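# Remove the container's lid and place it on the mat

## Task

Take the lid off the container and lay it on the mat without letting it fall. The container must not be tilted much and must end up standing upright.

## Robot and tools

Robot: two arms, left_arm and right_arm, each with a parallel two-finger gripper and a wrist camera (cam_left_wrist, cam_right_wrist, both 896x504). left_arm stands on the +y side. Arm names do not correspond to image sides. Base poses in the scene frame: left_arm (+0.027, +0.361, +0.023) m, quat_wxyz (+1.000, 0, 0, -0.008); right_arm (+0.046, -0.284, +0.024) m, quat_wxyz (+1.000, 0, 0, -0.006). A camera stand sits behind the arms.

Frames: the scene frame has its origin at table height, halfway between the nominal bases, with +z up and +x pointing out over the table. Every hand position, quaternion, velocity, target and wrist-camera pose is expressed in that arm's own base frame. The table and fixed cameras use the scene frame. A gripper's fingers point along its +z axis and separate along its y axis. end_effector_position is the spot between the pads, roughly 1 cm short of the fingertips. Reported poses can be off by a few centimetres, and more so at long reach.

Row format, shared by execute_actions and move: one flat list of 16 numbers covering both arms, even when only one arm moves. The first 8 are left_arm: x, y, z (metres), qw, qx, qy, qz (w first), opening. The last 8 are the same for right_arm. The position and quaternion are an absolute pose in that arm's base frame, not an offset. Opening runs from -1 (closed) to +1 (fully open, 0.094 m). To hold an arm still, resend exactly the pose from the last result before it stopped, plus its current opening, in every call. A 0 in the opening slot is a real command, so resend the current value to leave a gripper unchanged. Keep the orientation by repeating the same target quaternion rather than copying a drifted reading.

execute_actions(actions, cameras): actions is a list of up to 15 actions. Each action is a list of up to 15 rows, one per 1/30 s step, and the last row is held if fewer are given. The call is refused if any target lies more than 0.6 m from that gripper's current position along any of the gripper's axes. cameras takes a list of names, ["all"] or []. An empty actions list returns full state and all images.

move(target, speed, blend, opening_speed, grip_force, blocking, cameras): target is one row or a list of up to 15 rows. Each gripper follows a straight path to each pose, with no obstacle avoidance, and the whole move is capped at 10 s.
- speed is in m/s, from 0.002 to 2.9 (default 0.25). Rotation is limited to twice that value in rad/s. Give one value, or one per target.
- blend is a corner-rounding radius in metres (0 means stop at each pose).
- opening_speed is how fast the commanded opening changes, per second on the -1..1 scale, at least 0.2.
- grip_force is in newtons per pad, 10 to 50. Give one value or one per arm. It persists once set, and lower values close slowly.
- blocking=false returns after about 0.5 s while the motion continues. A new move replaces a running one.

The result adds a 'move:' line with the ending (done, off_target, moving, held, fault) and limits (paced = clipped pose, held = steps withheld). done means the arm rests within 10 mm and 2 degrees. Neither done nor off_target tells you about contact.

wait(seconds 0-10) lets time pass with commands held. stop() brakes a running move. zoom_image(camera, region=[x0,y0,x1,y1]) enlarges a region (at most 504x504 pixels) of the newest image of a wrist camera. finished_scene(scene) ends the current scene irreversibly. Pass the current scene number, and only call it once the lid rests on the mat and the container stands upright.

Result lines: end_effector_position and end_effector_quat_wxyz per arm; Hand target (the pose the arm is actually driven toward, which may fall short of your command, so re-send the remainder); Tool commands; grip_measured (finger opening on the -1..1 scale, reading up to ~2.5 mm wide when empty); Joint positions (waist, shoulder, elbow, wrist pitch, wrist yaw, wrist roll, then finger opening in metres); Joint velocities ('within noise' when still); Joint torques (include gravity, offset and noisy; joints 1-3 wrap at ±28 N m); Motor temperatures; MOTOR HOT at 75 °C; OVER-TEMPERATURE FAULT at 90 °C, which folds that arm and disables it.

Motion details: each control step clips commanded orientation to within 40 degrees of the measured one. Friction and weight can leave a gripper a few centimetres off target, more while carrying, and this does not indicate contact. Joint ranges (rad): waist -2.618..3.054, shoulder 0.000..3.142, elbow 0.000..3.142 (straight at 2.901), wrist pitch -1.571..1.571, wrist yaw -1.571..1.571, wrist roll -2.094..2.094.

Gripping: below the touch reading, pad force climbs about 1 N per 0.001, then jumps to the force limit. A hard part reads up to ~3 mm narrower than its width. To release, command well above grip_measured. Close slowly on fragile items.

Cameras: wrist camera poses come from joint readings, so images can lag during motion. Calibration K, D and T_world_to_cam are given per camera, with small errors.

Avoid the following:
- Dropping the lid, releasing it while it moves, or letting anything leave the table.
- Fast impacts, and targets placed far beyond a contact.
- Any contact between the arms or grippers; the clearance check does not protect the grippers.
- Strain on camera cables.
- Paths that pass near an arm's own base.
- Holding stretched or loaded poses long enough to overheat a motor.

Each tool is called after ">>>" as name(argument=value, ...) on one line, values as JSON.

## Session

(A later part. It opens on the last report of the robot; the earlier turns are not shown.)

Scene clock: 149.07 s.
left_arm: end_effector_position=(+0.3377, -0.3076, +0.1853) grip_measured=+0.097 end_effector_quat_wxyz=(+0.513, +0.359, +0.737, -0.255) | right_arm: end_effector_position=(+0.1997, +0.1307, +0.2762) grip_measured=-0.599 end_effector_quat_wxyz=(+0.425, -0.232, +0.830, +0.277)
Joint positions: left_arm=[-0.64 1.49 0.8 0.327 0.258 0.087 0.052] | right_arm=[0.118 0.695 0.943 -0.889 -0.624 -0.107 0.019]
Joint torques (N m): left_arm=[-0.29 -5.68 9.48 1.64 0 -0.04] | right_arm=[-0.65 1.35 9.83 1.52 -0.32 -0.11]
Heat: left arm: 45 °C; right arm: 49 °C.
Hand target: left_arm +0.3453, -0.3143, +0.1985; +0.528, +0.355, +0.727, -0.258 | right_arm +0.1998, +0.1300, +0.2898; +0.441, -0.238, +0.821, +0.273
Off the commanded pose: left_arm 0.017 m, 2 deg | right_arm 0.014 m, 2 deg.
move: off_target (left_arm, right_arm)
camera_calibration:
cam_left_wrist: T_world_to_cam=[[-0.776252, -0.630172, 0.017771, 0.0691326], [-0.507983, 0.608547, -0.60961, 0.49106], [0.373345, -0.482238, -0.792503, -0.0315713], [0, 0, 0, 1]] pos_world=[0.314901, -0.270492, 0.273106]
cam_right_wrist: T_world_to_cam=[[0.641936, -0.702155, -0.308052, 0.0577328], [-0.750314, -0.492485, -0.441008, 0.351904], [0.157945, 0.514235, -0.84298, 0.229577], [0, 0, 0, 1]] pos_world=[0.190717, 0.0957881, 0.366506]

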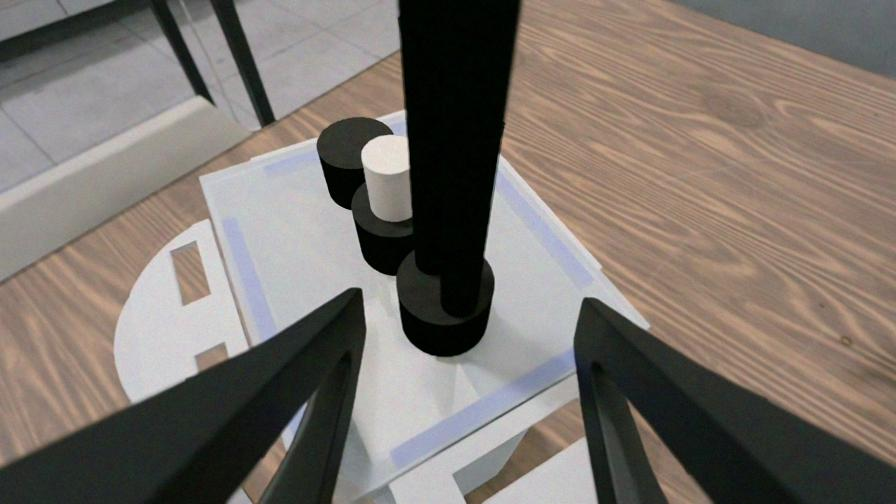

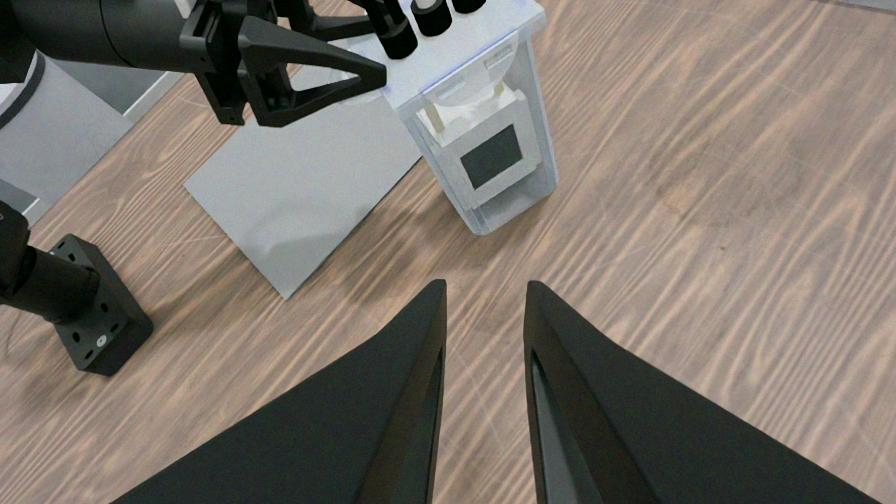

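>>> move(target=[[0.342,-0.290,0.2015,0.5283,0.3547,0.7271,-0.2577,0.1,0.2,0.13,0.29,0.4406,-0.238,0.8215,0.2735,-0.6],[0.3555,-0.3145,0.1985,0.5283,0.3547,0.7271,-0.2577,0.1,0.2,0.13,0.29,0.4406,-0.238,0.8215,0.2735,-0.6]], speed=0.08, cameras=["cam_left_wrist"])

Scene clock: 151.40 s.
left_arm: end_effector_position=(+0.3469, -0.3078, +0.1860) grip_measured=+0.097 end_effector_quat_wxyz=(+0.513, +0.358, +0.736, -0.256) | right_arm: end_effector_position=(+0.1997, +0.1307, +0.2762) grip_measured=-0.599 end_effector_quat_wxyz=(+0.425, -0.232, +0.830, +0.277)
Joint positions: left_arm=[-0.622 1.518 0.828 0.327 0.276 0.093 0.052] | right_arm=[0.118 0.695 0.943 -0.889 -0.624 -0.107 0.019]
Joint torques (N m): left_arm=[-0.18 -5.96 9.44 1.61 -0.02 -0.03] | right_arm=[-0.65 1.36 9.81 1.51 -0.31 -0.11]
Heat: left arm: 45 °C; right arm: 48 °C.
Hand target: left_arm +0.3547, -0.3139, +0.1985; +0.528, +0.355, +0.727, -0.258 | right_arm +0.1998, +0.1300, +0.2898; +0.441, -0.238, +0.821, +0.273
Off the commanded pose: left_arm 0.017 m, 2 deg | right_arm 0.014 m, 2 deg.
move: off_target (left_arm, right_arm)
camera_calibration:
cam_left_wrist: T_world_to_cam=[[-0.776732, -0.629551, 0.018784, 0.0763746], [-0.507276, 0.607636, -0.611105, 0.495911], [0.373308, -0.484193, -0.791327, -0.0354007], [0, 0, 0, 1]] pos_world=[0.324102, -0.270392, 0.273605]
Images, in order (width x height): cam_left_wrist 896x504.

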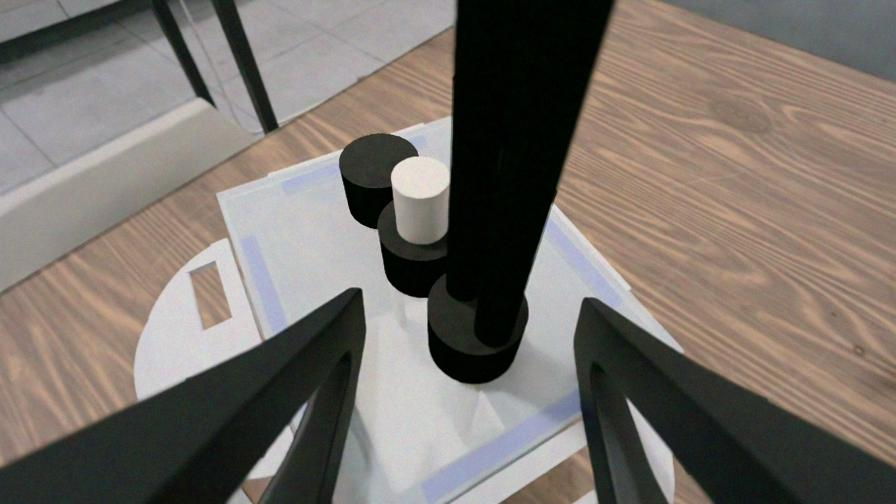

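>>> move(target=[0.3555,-0.3145,0.1985,0.5283,0.3547,0.7271,-0.2577,-1,0.2,0.13,0.29,0.4406,-0.238,0.8215,0.2735,-0.6], speed=0.08, opening_speed=0.7, cameras=["all"])

>>> zoom_image(camera="cam_right_wrist", region=[340, 0, 580, 160])

Scene clock: 153.53 s.
left_arm: end_effector_position=(+0.3465, -0.3082, +0.1860) grip_measured=-0.527 end_effector_quat_wxyz=(+0.513, +0.359, +0.736, -0.257) | right_arm: end_effector_position=(+0.1997, +0.1307, +0.2762) grip_measured=-0.599 end_effector_quat_wxyz=(+0.425, -0.232, +0.830, +0.277)
Joint positions: left_arm=[-0.623 1.518 0.828 0.327 0.277 0.093 0.022] | right_arm=[0.118 0.695 0.943 -0.889 -0.624 -0.107 0.019]
Joint torques (N m): left_arm=[-0.14 -5.97 9.46 1.61 -0.03 -0.03] | right_arm=[-0.65 1.33 9.77 1.52 -0.32 -0.11]
Heat: left arm: 46 °C; right arm: 48 °C.
Hand target: left_arm +0.3547, -0.3140, +0.1985; +0.528, +0.355, +0.727, -0.258 | right_arm +0.1998, +0.1300, +0.2898; +0.441, -0.238, +0.821, +0.273
Off the commanded pose: left_arm 0.017 m, 2 deg | right_arm 0.014 m, 2 deg.
move: off_target (left_arm, right_arm)
camera_calibration:
cam_left_wrist: T_world_to_cam=[[-0.777642, -0.628422, 0.0189271, 0.0763733], [-0.506475, 0.608334, -0.611076, 0.495873], [0.372499, -0.484784, -0.791346, -0.0353391], [0, 0, 0, 1]] pos_world=[0.323702, -0.270794, 0.273605]
cam_right_wrist: T_world_to_cam=[[0.641936, -0.702155, -0.308052, 0.0577328], [-0.750314, -0.492485, -0.441008, 0.351904], [0.157945, 0.514235, -0.84298, 0.229577], [0, 0, 0, 1]] pos_world=[0.190717, 0.0957881, 0.366506]

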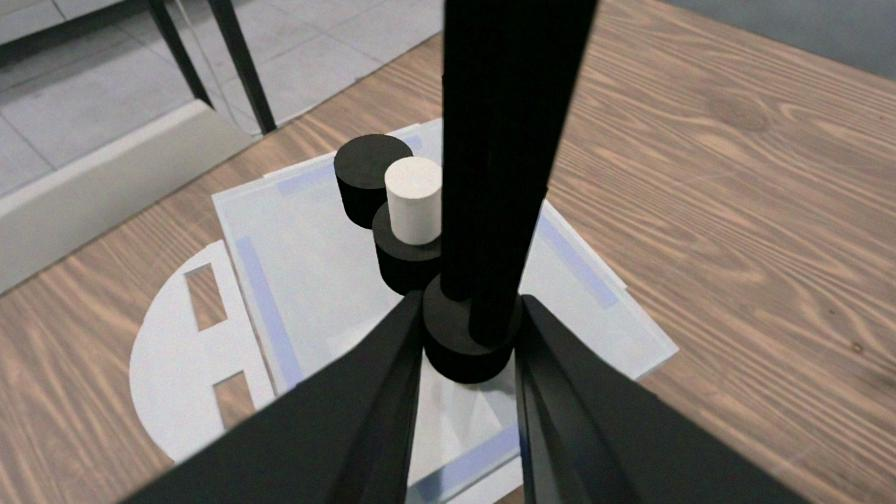

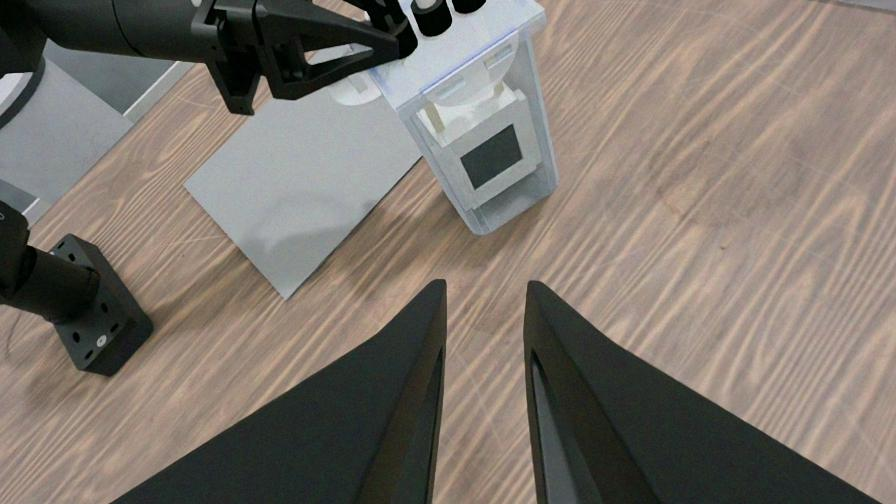

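Scaled by 2.100 from the camera's 896x504 image, which has a finer 1280x720 frame.

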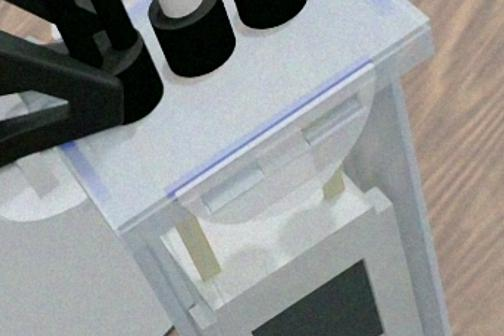

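>>> move(target=[[0.3555,-0.3145,0.1985,0.5283,0.3547,0.7271,-0.2577,-1,0.24,0.255,0.23,0.7586,-0.0453,0.6478,0.0531,-0.6],[0.3555,-0.3145,0.1985,0.5283,0.3547,0.7271,-0.2577,-1,0.254,0.287,0.178,0.7586,-0.0453,0.6478,0.0531,-0.6],[0.3555,-0.3145,0.1985,0.5283,0.3547,0.7271,-0.2577,-1,0.256,0.289,0.164,0.7586,-0.0453,0.6478,0.0531,-0.6]], speed=0.15, blend=[0.02,0.003,0], cameras=["all"])

>>> zoom_image(camera="cam_right_wrist", region=[350, 80, 600, 320])

Scene clock: 160.87 s.
left_arm: end_effector_position=(+0.3465, -0.3082, +0.1860) grip_measured=-0.527 end_effector_quat_wxyz=(+0.513, +0.359, +0.736, -0.257) | right_arm: end_effector_position=(+0.2524, +0.2869, +0.1466) grip_measured=-0.599 end_effector_quat_wxyz=(+0.714, -0.100, +0.693, +0.013)
Joint positions: left_arm=[-0.623 1.518 0.828 0.327 0.277 0.093 0.022] | right_arm=[1.286 1.868 0.468 1.446 1.124 -0.166 0.019]
Joint torques (N m): left_arm=[-0.16 -5.96 9.44 1.61 -0.02 -0.03] | right_arm=[-0.61 -5.19 6.01 2.63 0.02 0.14]
Heat: left arm: 46 °C; right arm: 48 °C.
Hand target: left_arm +0.3547, -0.3140, +0.1985; +0.528, +0.355, +0.727, -0.258 | right_arm +0.2557, +0.2879, +0.1635; +0.730, -0.050, +0.680, +0.052
Off the commanded pose: left_arm 0.017 m, 2 deg | right_arm 0.018 m, 11 deg.
joint sent to its limit (right arm) — joint 4 (wrist pitch), upper limit. The joint targets are off in orientation, not in position.
move: off_target (left_arm, right_arm)
camera_calibration:
cam_left_wrist: T_world_to_cam=[[-0.777642, -0.628422, 0.0189271, 0.0763733], [-0.506475, 0.608334, -0.611076, 0.495873], [0.372499, -0.484784, -0.791346, -0.0353391], [0, 0, 0, 1]] pos_world=[0.323702, -0.270794, 0.273605]
cam_right_wrist: T_world_to_cam=[[0.216588, -0.970739, 0.103712, 0.217739], [-0.499604, -0.201481, -0.842497, 0.323262], [0.83874, 0.13066, -0.528624, -0.076299], [0, 0, 0, 1]] pos_world=[0.178338, 0.286468, 0.209431]

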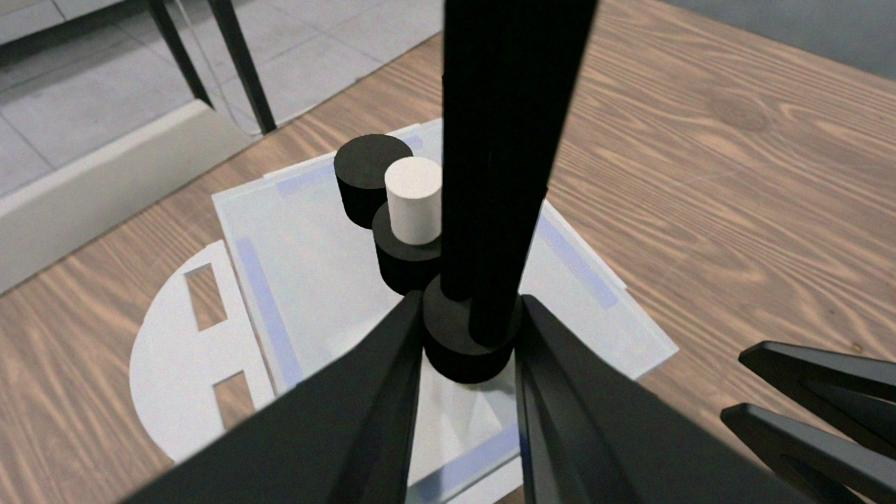

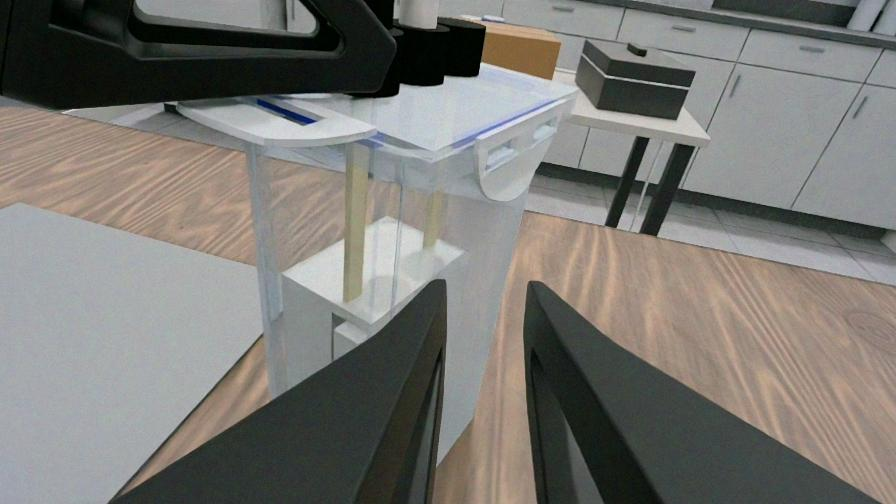

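Scaled by 2.016 from the camera's 896x504 image, which has a finer 1280x720 frame.

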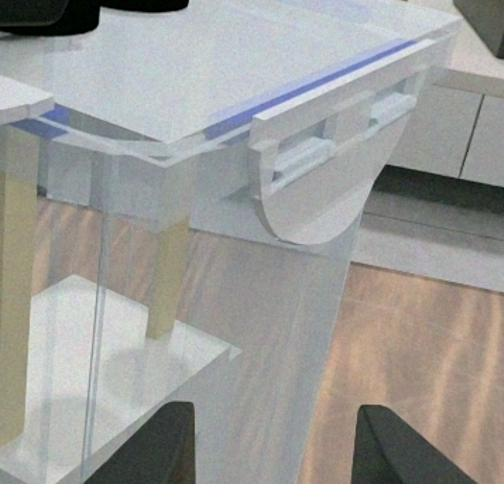

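>>> move(target=[[0.3555,-0.3145,0.1985,0.5283,0.3547,0.7271,-0.2577,-1,0.270,0.283,0.168,0.7586,-0.0453,0.6478,0.0531,-0.6],[0.3555,-0.3145,0.1985,0.5283,0.3547,0.7271,-0.2577,-1,0.282,0.283,0.167,0.7586,-0.0453,0.6478,0.0531,-0.6]], speed=0.07, blend=0.005, cameras=["cam_right_wrist"])

>>> zoom_image(camera="cam_right_wrist", region=[350, 80, 600, 320])

Scene clock: 163.70 s.
left_arm: end_effector_position=(+0.3465, -0.3082, +0.1860) grip_measured=-0.527 end_effector_quat_wxyz=(+0.513, +0.359, +0.736, -0.257) | right_arm: end_effector_position=(+0.2790, +0.2789, +0.1515) grip_measured=-0.599 end_effector_quat_wxyz=(+0.718, -0.088, +0.690, +0.013)
Joint positions: left_arm=[-0.623 1.518 0.828 0.327 0.277 0.093 0.022] | right_arm=[1.188 1.868 0.484 1.446 1.042 -0.162 0.019]
Joint torques (N m): left_arm=[-0.16 -5.96 9.43 1.62 -0.03 -0.04] | right_arm=[-0.46 -4.62 5.94 2.67 -0.14 0.13]
Heat: left arm: 46 °C; right arm: 48 °C.
Hand target: left_arm +0.3547, -0.3140, +0.1985; +0.528, +0.355, +0.727, -0.258 | right_arm +0.2815, +0.2820, +0.1669; +0.736, -0.049, +0.674, +0.052
Off the commanded pose: left_arm 0.017 m, 2 deg | right_arm 0.016 m, 9 deg.
joint sent to its limit (right arm) — joint 4 (wrist pitch), upper limit. The joint targets are off in orientation, not in position.
move: off_target (left_arm, right_arm)
camera_calibration:
cam_right_wrist: T_world_to_cam=[[0.200149, -0.975787, 0.0882052, 0.212147], [-0.495093, -0.178415, -0.850324, 0.332652], [0.845473, 0.126522, -0.518815, -0.0971291], [0, 0, 0, 1]] pos_world=[0.204353, 0.27865, 0.213758]
Images, in order (width x height): cam_right_wrist 896x504.

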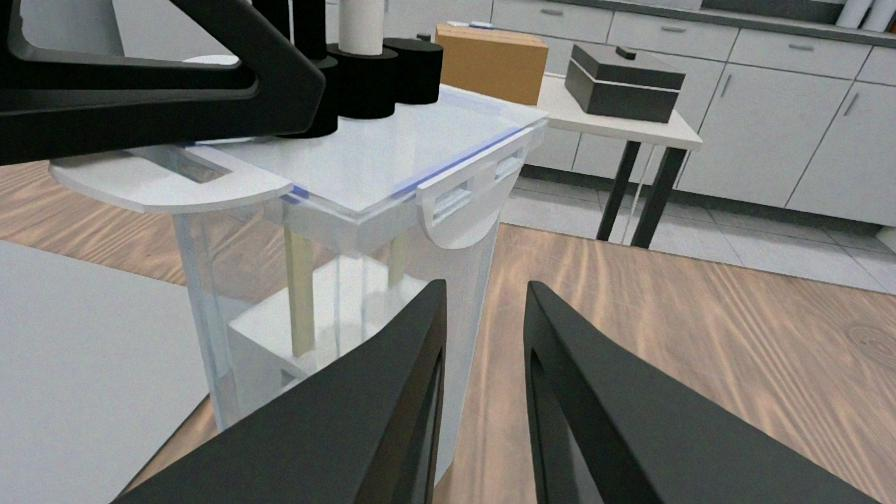

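Scaled by 2.016 from the camera's 896x504 image, which has a finer 1280x720 frame.

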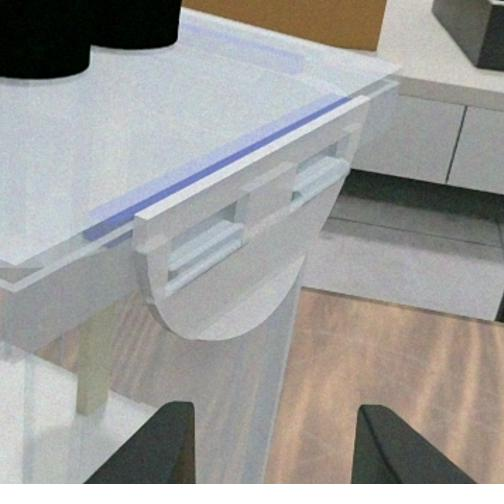

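>>> move(target=[[0.3555,-0.3145,0.1985,0.5283,0.3547,0.7271,-0.2577,-1,0.3085,0.2905,0.167,0.7586,-0.0453,0.6478,0.0531,-0.6]], speed=0.05, cameras=["cam_right_wrist"])

>>> zoom_image(camera="cam_right_wrist", region=[350, 120, 550, 320])

Scene clock: 165.80 s.
left_arm: end_effector_position=(+0.3468, -0.3081, +0.1863) grip_measured=-0.527 end_effector_quat_wxyz=(+0.514, +0.358, +0.736, -0.257) | right_arm: end_effector_position=(+0.3040, +0.2874, +0.1479) grip_measured=-0.599 end_effector_quat_wxyz=(+0.720, -0.088, +0.688, +0.016)
Joint positions: left_arm=[-0.623 1.518 0.828 0.329 0.275 0.092 0.022] | right_arm=[1.118 1.933 0.554 1.446 0.967 -0.159 0.019]
Joint torques (N m): left_arm=[-0.14 -5.94 9.46 1.6 -0.01 -0.02] | right_arm=[-0.76 -5.74 6.34 2.7 -0.14 0.07]
Heat: left arm: 47 °C; right arm: 49 °C.
Hand target: left_arm +0.3548, -0.3139, +0.1985; +0.528, +0.355, +0.727, -0.258 | right_arm +0.3078, +0.2892, +0.1669; +0.742, -0.047, +0.667, +0.052
Off the commanded pose: left_arm 0.016 m, 2 deg | right_arm 0.020 m, 9 deg.
joint sent to its limit (right arm) — joint 4 (wrist pitch), upper limit. The joint targets are off in orientation, not in position.
move: off_target (left_arm, right_arm)
camera_calibration:
cam_right_wrist: T_world_to_cam=[[0.203686, -0.975405, 0.0842416, 0.215115], [-0.489426, -0.175968, -0.854106, 0.341542], [0.847923, 0.132739, -0.513231, -0.124548], [0, 0, 0, 1]] pos_world=[0.228951, 0.286457, 0.20967]
Images, in order (width x height): cam_right_wrist 896x504.

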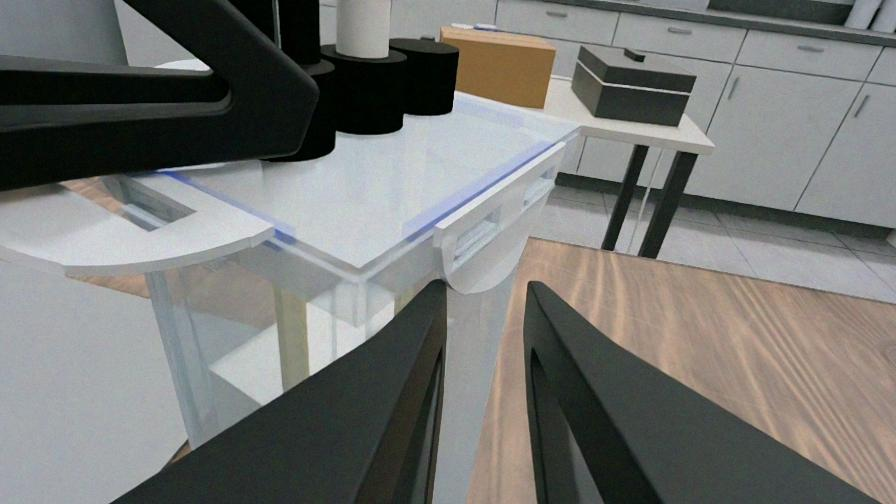

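Scaled by 2.520 from the camera's 896x504 image, which has a finer 1280x720 frame.

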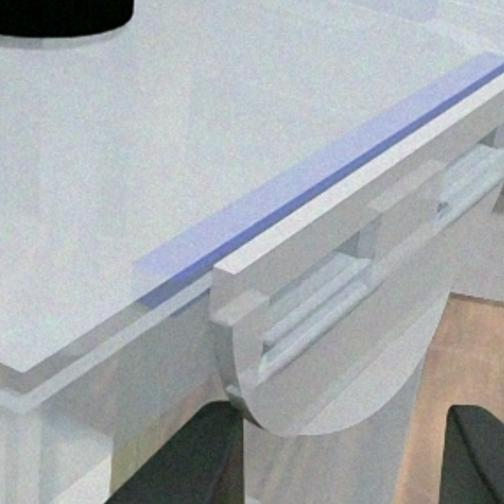

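>>> zoom_image(camera="cam_right_wrist", region=[410, 250, 480, 310])

Scaled by 7.200 from the camera's 896x504 image, which has a finer 1280x720 frame.

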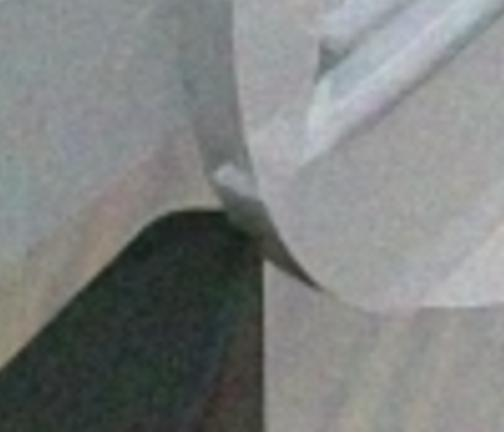

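>>> move(target=[[0.3555,-0.3145,0.1985,0.5283,0.3547,0.7271,-0.2577,-1,0.322,0.287,0.182,0.7586,-0.0453,0.6478,0.0531,-0.6]], speed=0.05, cameras=["all"])

>>> zoom_image(camera="cam_right_wrist", region=[350, 120, 550, 320])

Scene clock: 170.57 s.
left_arm: end_effector_position=(+0.3489, -0.3069, +0.1872) grip_measured=-0.527 end_effector_quat_wxyz=(+0.516, +0.350, +0.739, -0.256) | right_arm: end_effector_position=(+0.3135, +0.2891, +0.1510) grip_measured=-0.599 end_effector_quat_wxyz=(+0.723, -0.101, +0.683, +0.021)
Joint positions: left_arm=[-0.623 1.518 0.828 0.333 0.263 0.078 0.022] | right_arm=[1.081 1.933 0.563 1.446 0.904 -0.177 0.019]
Joint torques (N m): left_arm=[-0.13 -5.94 9.44 1.57 0.1 0.11] | right_arm=[-1.59 -7.5 7.17 2.75 0.01 0]
Heat: left arm: 47 °C; right arm: 49 °C.
Hand target: left_arm +0.3549, -0.3140, +0.1985; +0.528, +0.355, +0.727, -0.258 | right_arm +0.3208, +0.2853, +0.1811; +0.752, -0.047, +0.656, +0.053
Off the commanded pose: left_arm 0.015 m, 2 deg | right_arm 0.032 m, 9 deg.
joint sent to its limit (right arm) — joint 4 (wrist pitch), upper limit. The joint targets still meet the commanded pose.
move: off_target (left_arm, right_arm)
camera_calibration:
cam_left_wrist: T_world_to_cam=[[-0.765866, -0.642437, 0.026924, 0.0691162], [-0.519675, 0.593773, -0.614305, 0.497774], [0.378665, -0.484467, -0.788609, -0.0371858], [0, 0, 0, 1]] pos_world=[0.325695, -0.269177, 0.274599]
cam_right_wrist: T_world_to_cam=[[0.228086, -0.968637, 0.0985856, 0.20275], [-0.475125, -0.199111, -0.857094, 0.351808], [0.849843, 0.148651, -0.505639, -0.137584], [0, 0, 0, 1]] pos_world=[0.237833, 0.286892, 0.211976]

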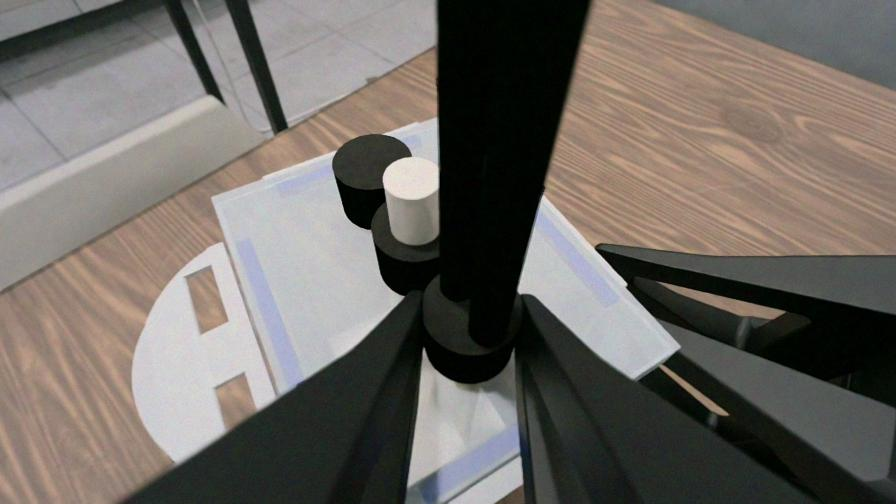

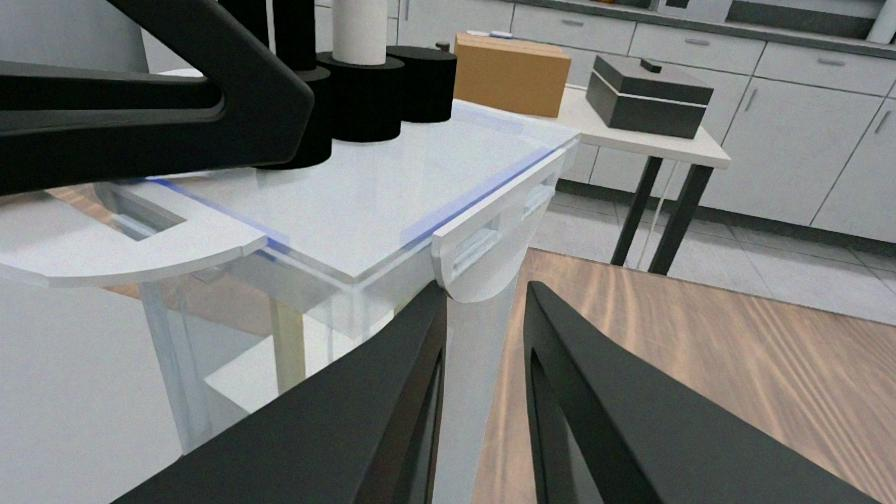

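Scaled by 2.520 from the camera's 896x504 image, which has a finer 1280x720 frame.

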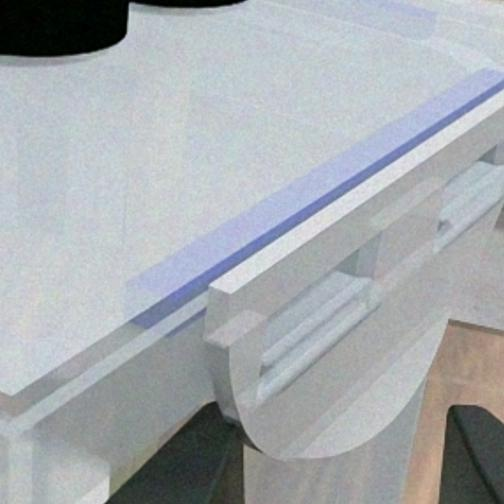

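>>> move(target=[[0.3555,-0.3145,0.1985,0.5283,0.3547,0.7271,-0.2577,-1,0.326,0.287,0.184,0.7593,0.034,0.6485,-0.0398,-0.6],[0.3555,-0.3145,0.1985,0.5283,0.3547,0.7271,-0.2577,-1,0.331,0.286,0.186,0.751,0.1016,0.6414,-0.1189,-0.6]], speed=0.06, blend=0.01, cameras=["all"])

>>> zoom_image(camera="cam_right_wrist", region=[330, 90, 530, 320])

Scene clock: 175.47 s.
left_arm: end_effector_position=(+0.3576, -0.3023, +0.1893) grip_measured=-0.527 end_effector_quat_wxyz=(+0.524, +0.331, +0.746, -0.244) | right_arm: end_effector_position=(+0.3258, +0.2783, +0.1667) grip_measured=-0.599 end_effector_quat_wxyz=(+0.702, +0.050, +0.692, -0.160)
Joint positions: left_arm=[-0.619 1.524 0.835 0.343 0.222 0.061 0.022] | right_arm=[1.134 2.087 0.894 1.444 1.425 -0.401 0.019]
Joint torques (N m): left_arm=[-0.47 -6.53 8.88 1.5 0.45 0.28] | right_arm=[-0.4 -8.66 8.68 2.35 -0.4 0.04]
Heat: left arm: 47 °C; right arm: 50 °C.
Hand target: left_arm +0.3551, -0.3140, +0.1986; +0.529, +0.354, +0.727, -0.257 | right_arm +0.3300, +0.2845, +0.1861; +0.722, +0.097, +0.677, -0.105
Off the commanded pose: left_arm 0.015 m, 4 deg | right_arm 0.021 m, 11 deg.
joint sent to its limit (right arm) — joint 4 (wrist pitch), upper limit. The joint targets are off in orientation, not in position.
move: off_target (left_arm, right_arm)
camera_calibration:
cam_left_wrist: T_world_to_cam=[[-0.734701, -0.677863, 0.0267677, 0.0569271], [-0.544459, 0.565653, -0.619356, 0.502133], [0.404697, -0.469615, -0.784654, -0.0421518], [0, 0, 0, 1]] pos_world=[0.332273, -0.265239, 0.2764]
cam_right_wrist: T_world_to_cam=[[-0.235947, -0.962687, 0.132527, 0.331804], [-0.530924, 0.0134817, -0.847312, 0.326374], [0.81391, -0.270283, -0.514294, -0.00880116], [0, 0, 0, 1]] pos_world=[0.258732, 0.312645, 0.228042]

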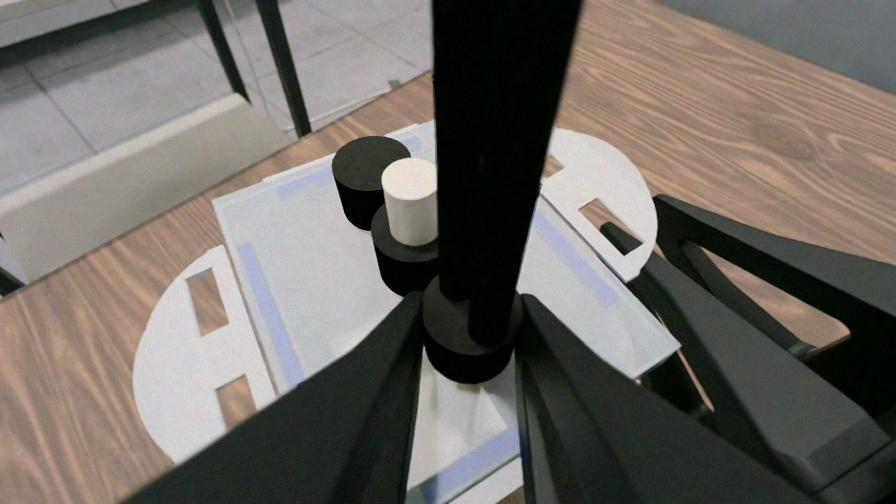

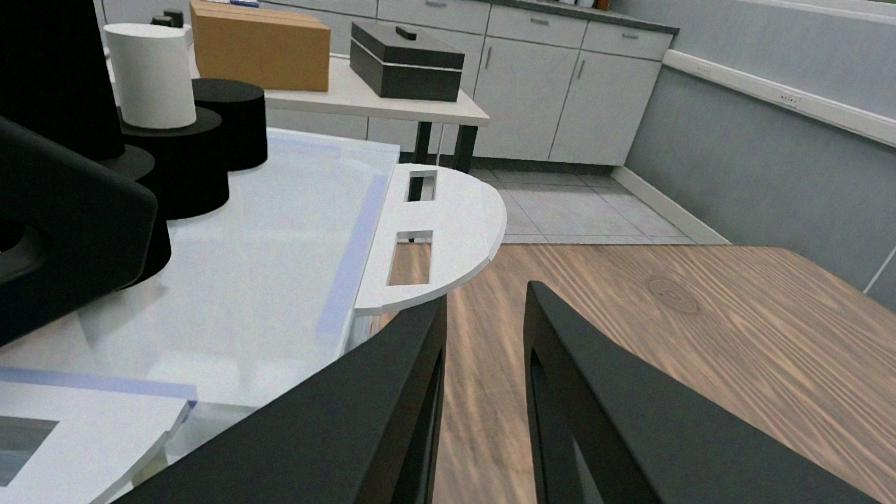

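Scaled by 2.191 from the camera's 896x504 image, which has a finer 1280x720 frame.

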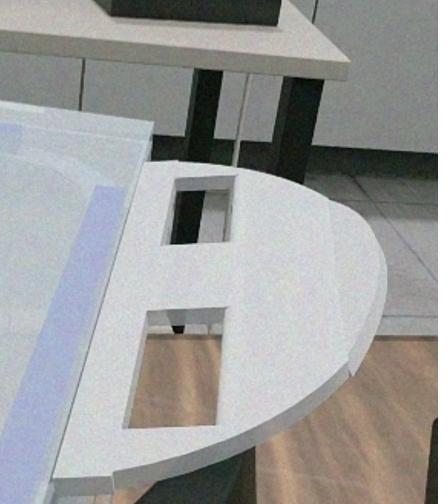

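>>> move(target=[[0.3555,-0.3145,0.1985,0.5283,0.3547,0.7271,-0.2577,-1,0.322,0.262,0.190,0.751,0.1016,0.6414,-0.1189,-0.6],[0.3555,-0.3145,0.1985,0.5283,0.3547,0.7271,-0.2577,-1,0.315,0.235,0.205,0.751,0.1016,0.6414,-0.1189,-0.6],[0.3555,-0.3145,0.1985,0.5283,0.3547,0.7271,-0.2577,-1,0.30,0.19,0.235,0.7586,-0.0453,0.6478,0.0531,-0.6],[0.3555,-0.3145,0.1985,0.5283,0.3547,0.7271,-0.2577,-1,0.20,0.13,0.29,0.4406,-0.238,0.8215,0.2735,-0.6]], speed=[0.08,0.1,0.15,0.2], blend=0.015, cameras=["all"])

>>> zoom_image(camera="cam_right_wrist", region=[340, 0, 620, 160])

Scene clock: 182.03 s.
left_arm: end_effector_position=(+0.3530, -0.3059, +0.1888) grip_measured=-0.527 end_effector_quat_wxyz=(+0.520, +0.348, +0.738, -0.251) | right_arm: end_effector_position=(+0.2005, +0.1290, +0.2753) grip_measured=-0.599 end_effector_quat_wxyz=(+0.426, -0.230, +0.832, +0.272)
Joint positions: left_arm=[-0.619 1.524 0.835 0.338 0.255 0.083 0.022] | right_arm=[0.117 0.692 0.941 -0.889 -0.612 -0.107 0.019]
Joint torques (N m): left_arm=[-0.44 -6.43 8.98 1.53 0.17 0.07] | right_arm=[-0.61 1.59 10.03 1.52 -0.45 -0.1]
Heat: left arm: 46 °C; right arm: 49 °C.
Hand target: left_arm +0.3551, -0.3141, +0.1985; +0.528, +0.355, +0.727, -0.258 | right_arm +0.1997, +0.1300, +0.2898; +0.441, -0.238, +0.821, +0.273
Off the commanded pose: left_arm 0.013 m, 2 deg | right_arm 0.015 m, 2 deg.
move: off_target (left_arm, right_arm)
camera_calibration:
cam_left_wrist: T_world_to_cam=[[-0.759882, -0.64981, 0.0180556, 0.0701859], [-0.519047, 0.589778, -0.618669, 0.499707], [0.391369, -0.479487, -0.785444, -0.0405868], [0, 0, 0, 1]] pos_world=[0.328589, -0.26857, 0.276008]
cam_right_wrist: T_world_to_cam=[[0.635835, -0.710266, -0.302053, 0.0564479], [-0.754094, -0.488279, -0.439233, 0.350935], [0.164487, 0.507056, -0.846072, 0.229892], [0, 0, 0, 1]] pos_world=[0.190932, 0.0948787, 0.365698]

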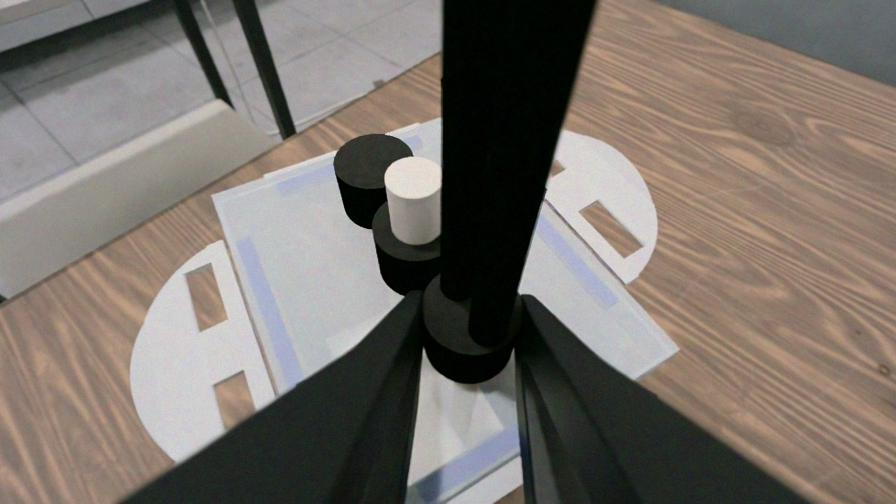

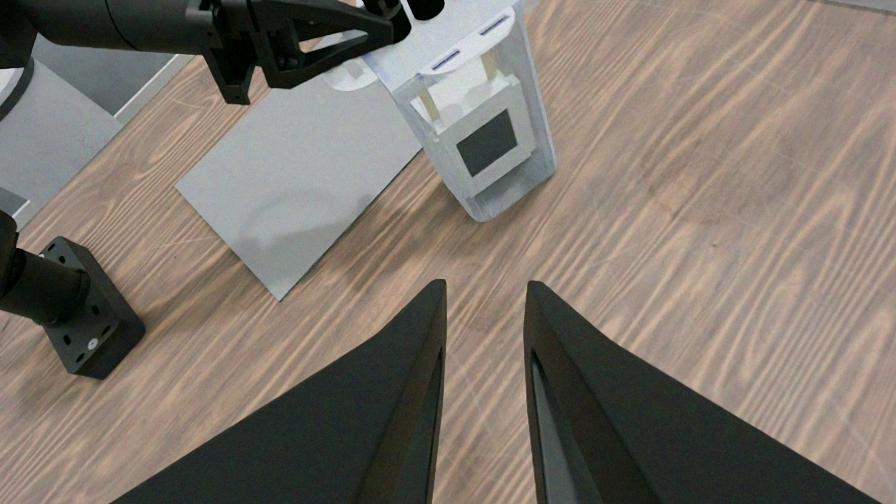

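Scaled by 1.800 from the camera's 896x504 image, which has a finer 1280x720 frame.

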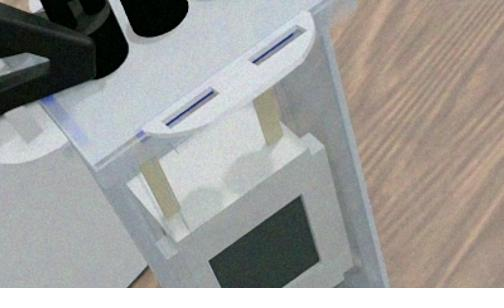

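>>> move(target=[[0.3555,-0.3145,0.1985,0.5283,0.3547,0.7271,-0.2577,-1,0.24,0.08,0.33,0.4435,-0.3999,0.7682,0.2309,-0.6]], speed=0.15, cameras=["cam_right_wrist"])

>>> zoom_image(camera="cam_right_wrist", region=[300, 0, 600, 250])

Scene clock: 186.43 s.
left_arm: end_effector_position=(+0.3530, -0.3059, +0.1888) grip_measured=-0.527 end_effector_quat_wxyz=(+0.520, +0.348, +0.738, -0.251) | right_arm: end_effector_position=(+0.2394, +0.0781, +0.3183) grip_measured=-0.599 end_effector_quat_wxyz=(+0.430, -0.396, +0.779, +0.226)
Joint positions: left_arm=[-0.619 1.524 0.835 0.338 0.255 0.083 0.022] | right_arm=[-0.308 1.121 1.377 -1.371 -0.943 -1.012 0.019]
Joint torques (N m): left_arm=[-0.46 -6.46 8.99 1.53 0.17 0.07] | right_arm=[-0.66 -0.83 9.01 0.79 -0.83 -0.08]
Heat: left arm: 46 °C; right arm: 49 °C.
Hand target: left_arm +0.3551, -0.3141, +0.1985; +0.528, +0.355, +0.727, -0.258 | right_arm +0.2398, +0.0799, +0.3298; +0.444, -0.400, +0.768, +0.230
Off the commanded pose: left_arm 0.013 m, 2 deg | right_arm 0.012 m, 2 deg.
move: off_target (left_arm, right_arm)
camera_calibration:
cam_right_wrist: T_world_to_cam=[[0.831924, -0.551477, -0.0614498, -0.127373], [-0.521069, -0.738341, -0.428182, 0.334543], [0.190762, 0.388234, -0.901601, 0.306434], [0, 0, 0, 1]] pos_world=[0.221829, 0.0577949, 0.411699]
Images, in order (width x height): cam_right_wrist 896x504.

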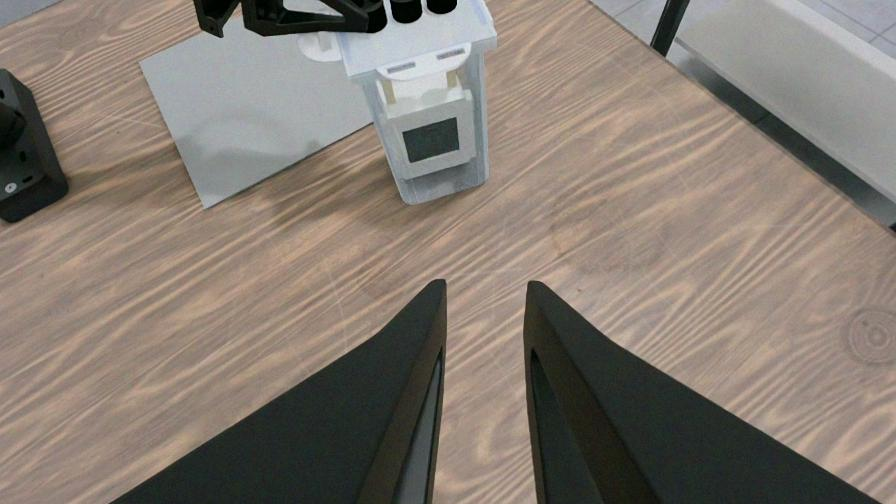

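Scaled by 1.680 from the camera's 896x504 image, which has a finer 1280x720 frame.

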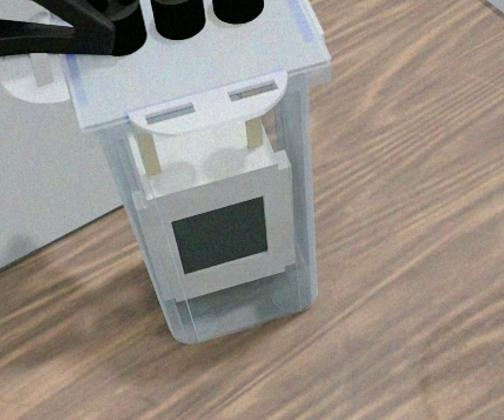

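>>> move(target=[[0.3555,-0.3145,0.1985,0.5283,0.3547,0.7271,-0.2577,-1,0.36,0.10,0.28,0.4435,-0.3999,0.7682,0.2309,-0.6],[0.3555,-0.3145,0.1985,0.5283,0.3547,0.7271,-0.2577,-1,0.48,0.14,0.22,0.3913,-0.6077,0.4663,0.51,-0.6]], speed=0.2, blend=0.03, cameras=["cam_right_wrist"])

Scene clock: 191.17 s.
left_arm: end_effector_position=(+0.3530, -0.3059, +0.1888) grip_measured=-0.527 end_effector_quat_wxyz=(+0.520, +0.348, +0.738, -0.251) | right_arm: end_effector_position=(+0.4764, +0.1358, +0.2187) grip_measured=-0.599 end_effector_quat_wxyz=(-0.468, +0.554, -0.555, -0.407)
Joint positions: left_arm=[-0.619 1.524 0.835 0.338 0.255 0.083 0.022] | right_arm=[-0.087 2.444 2.371 -1.569 -1.338 -1.712 0.019]
Joint torques (N m): left_arm=[-0.44 -6.45 8.96 1.53 0.16 0.07] | right_arm=[0.54 -11.11 8.77 -0.09 -1.06 -0.11]
Heat: left arm: 46 °C; right arm: 48 °C.
Hand target: left_arm +0.3551, -0.3141, +0.1985; +0.528, +0.355, +0.727, -0.258 | right_arm +0.4796, +0.1401, +0.2198; -0.477, +0.546, -0.546, -0.420
Off the commanded pose: left_arm 0.013 m, 2 deg | right_arm 0.006 m, 19 deg.
joint sent to its limit (right arm) — joint 4 (wrist pitch), lower limit. The joint targets are off in orientation, not in position.
move: off_target (left_arm, right_arm)
camera_calibration:
cam_right_wrist: T_world_to_cam=[[0.999469, -0.000985317, 0.0325554, -0.474046], [0.0217498, -0.723826, -0.689639, 0.254639], [0.0242439, 0.689982, -0.723421, 0.14838], [0, 0, 0, 1]] pos_world=[0.464659, 0.0814682, 0.298383]
Images, in order (width x height): cam_right_wrist 896x504.

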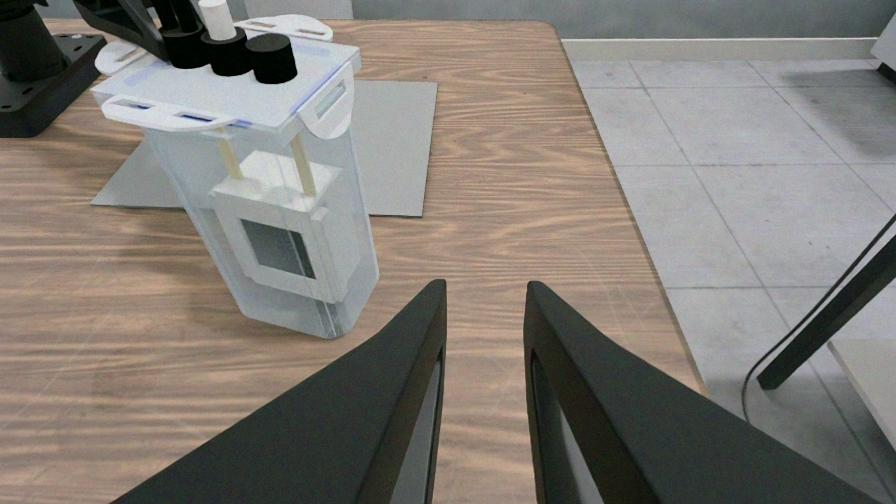

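>>> zoom_image(camera="cam_right_wrist", region=[220, 20, 420, 180])

Scaled by 2.520 from the camera's 896x504 image, which has a finer 1280x720 frame.

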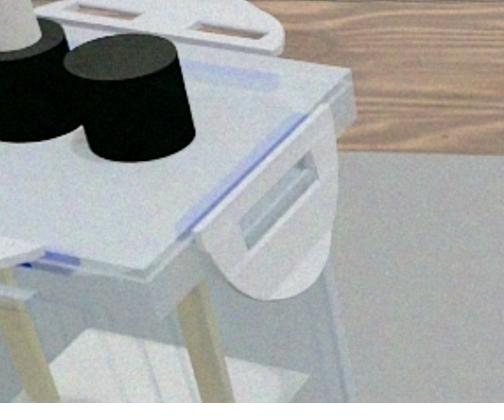

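>>> move(target=[[0.3555,-0.3145,0.1985,0.5283,0.3547,0.7271,-0.2577,-1,0.38,0.10,0.26,0.4435,-0.3999,0.7682,0.2309,-0.6],[0.3555,-0.3145,0.1985,0.5283,0.3547,0.7271,-0.2577,-1,0.26,0.11,0.30,0.4435,-0.3999,0.7682,0.2309,-0.6]], speed=0.25, blend=0.03)

>>> move(target=[[0.3575,-0.3145,0.1985,0.4842,0.4566,0.6664,-0.3317,-1,0.26,0.11,0.30,0.4435,-0.3999,0.7682,0.2309,-0.6],[0.3595,-0.3145,0.1985,0.4334,0.5466,0.5965,-0.3971,-1,0.26,0.11,0.30,0.4435,-0.3999,0.7682,0.2309,-0.6]], speed=0.06, blend=0.005, cameras=["all"])

Scene clock: 199.20 s.
left_arm: end_effector_position=(+0.3530, -0.3059, +0.1888) grip_measured=-0.527 end_effector_quat_wxyz=(+0.520, +0.348, +0.738, -0.251) | right_arm: end_effector_position=(+0.2624, +0.1088, +0.3029) grip_measured=-0.599 end_effector_quat_wxyz=(+0.447, -0.401, +0.768, +0.221)
Joint positions: left_arm=[-0.619 1.524 0.835 0.338 0.255 0.083 0.022] | right_arm=[-0.106 1.067 1.221 -1.013 -0.845 -0.737 0.019]
Joint torques (N m): left_arm=[-0.46 -6.45 9.01 1.52 0.16 0.07] | right_arm=[-0.42 -1.52 5.91 1.16 -0.59 -0.05]
Motor temperatures (°C): left_arm=[30 35 39 46 31 30 34] | right_arm=[29 34 37 46 28 31 31]
Heat: left arm: 46 °C; right arm: 46 °C.
Hand target: left_arm +0.3551, -0.3141, +0.1985; +0.528, +0.355, +0.727, -0.258 | right_arm +0.2600, +0.1100, +0.3001; +0.444, -0.400, +0.768, +0.231
Off the commanded pose: left_arm 0.013 m, 2 deg | right_arm 0.004 m, 1 deg.
move: off_target (left_arm)

Scene clock: 204.60 s.
left_arm: end_effector_position=(+0.3595, -0.3080, +0.1867) grip_measured=-0.527 end_effector_quat_wxyz=(+0.430, +0.537, +0.619, -0.378) | right_arm: end_effector_position=(+0.2623, +0.1088, +0.3029) grip_measured=-0.599 end_effector_quat_wxyz=(+0.447, -0.401, +0.768, +0.221)
Joint positions: left_arm=[-0.397 1.766 1.172 -0.031 0.942 0.523 0.022] | right_arm=[-0.106 1.067 1.221 -1.014 -0.845 -0.737 0.019]
Joint torques (N m): left_arm=[0.06 -8.51 9.61 1.11 0.76 0.06] | right_arm=[-0.44 -1.54 5.94 1.17 -0.6 -0.05]
Heat: left arm: 46 °C; right arm: 46 °C.
Hand target: left_arm +0.3592, -0.3140, +0.1983; +0.434, +0.546, +0.597, -0.396 | right_arm +0.2600, +0.1100, +0.3001; +0.444, -0.400, +0.768, +0.231
Off the commanded pose: left_arm 0.014 m, 4 deg | right_arm 0.004 m, 1 deg.
move: off_target (left_arm)
camera_calibration:
cam_left_wrist: T_world_to_cam=[[-0.987103, -0.159377, 0.0150676, 0.307081], [-0.135516, 0.781777, -0.608654, 0.422411], [0.0852261, -0.602846, -0.793292, 0.0277736], [0, 0, 0, 1]] pos_world=[0.357997, -0.264546, 0.274508]
cam_right_wrist: T_world_to_cam=[[0.836466, -0.547253, -0.0289797, -0.141944], [-0.498958, -0.738645, -0.45326, 0.364413], [0.226642, 0.393596, -0.890907, 0.26294], [0, 0, 0, 1]] pos_world=[0.240964, 0.0880009, 0.395316]

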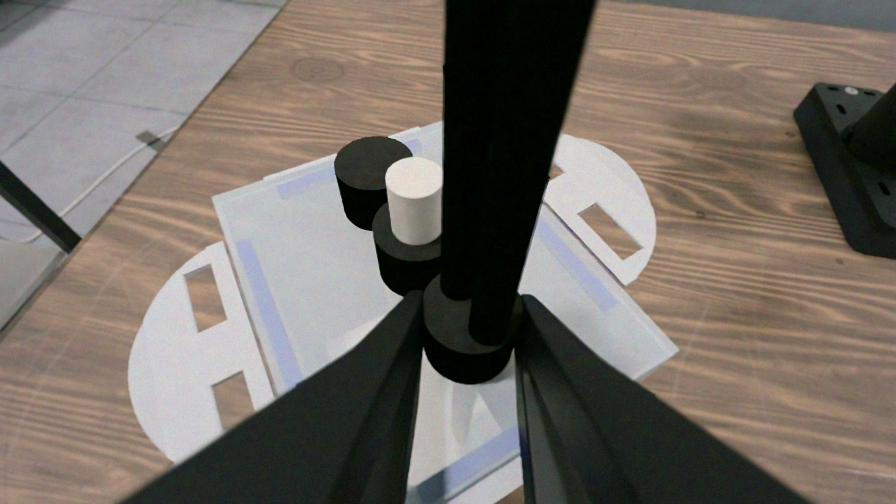

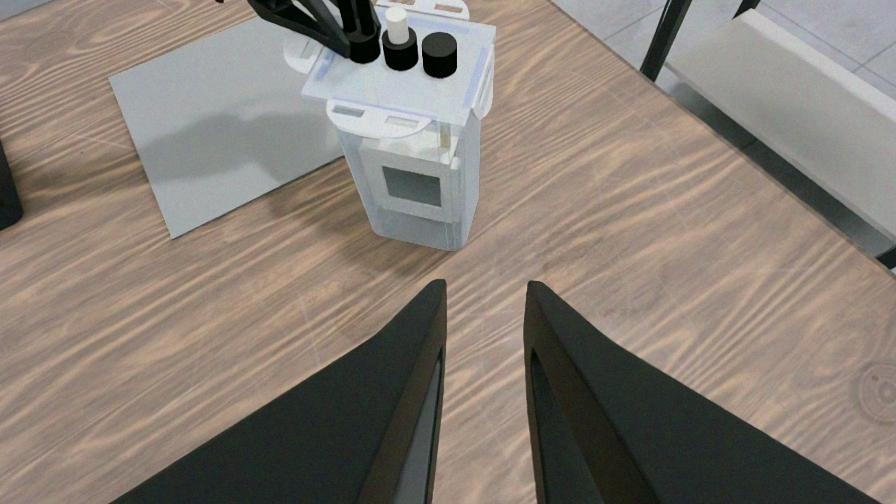

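>>> zoom_image(camera="cam_right_wrist", region=[280, 0, 540, 150])

Scaled by 1.938 from the camera's 896x504 image, which has a finer 1280x720 frame.

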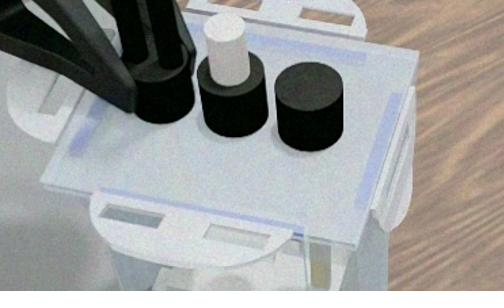

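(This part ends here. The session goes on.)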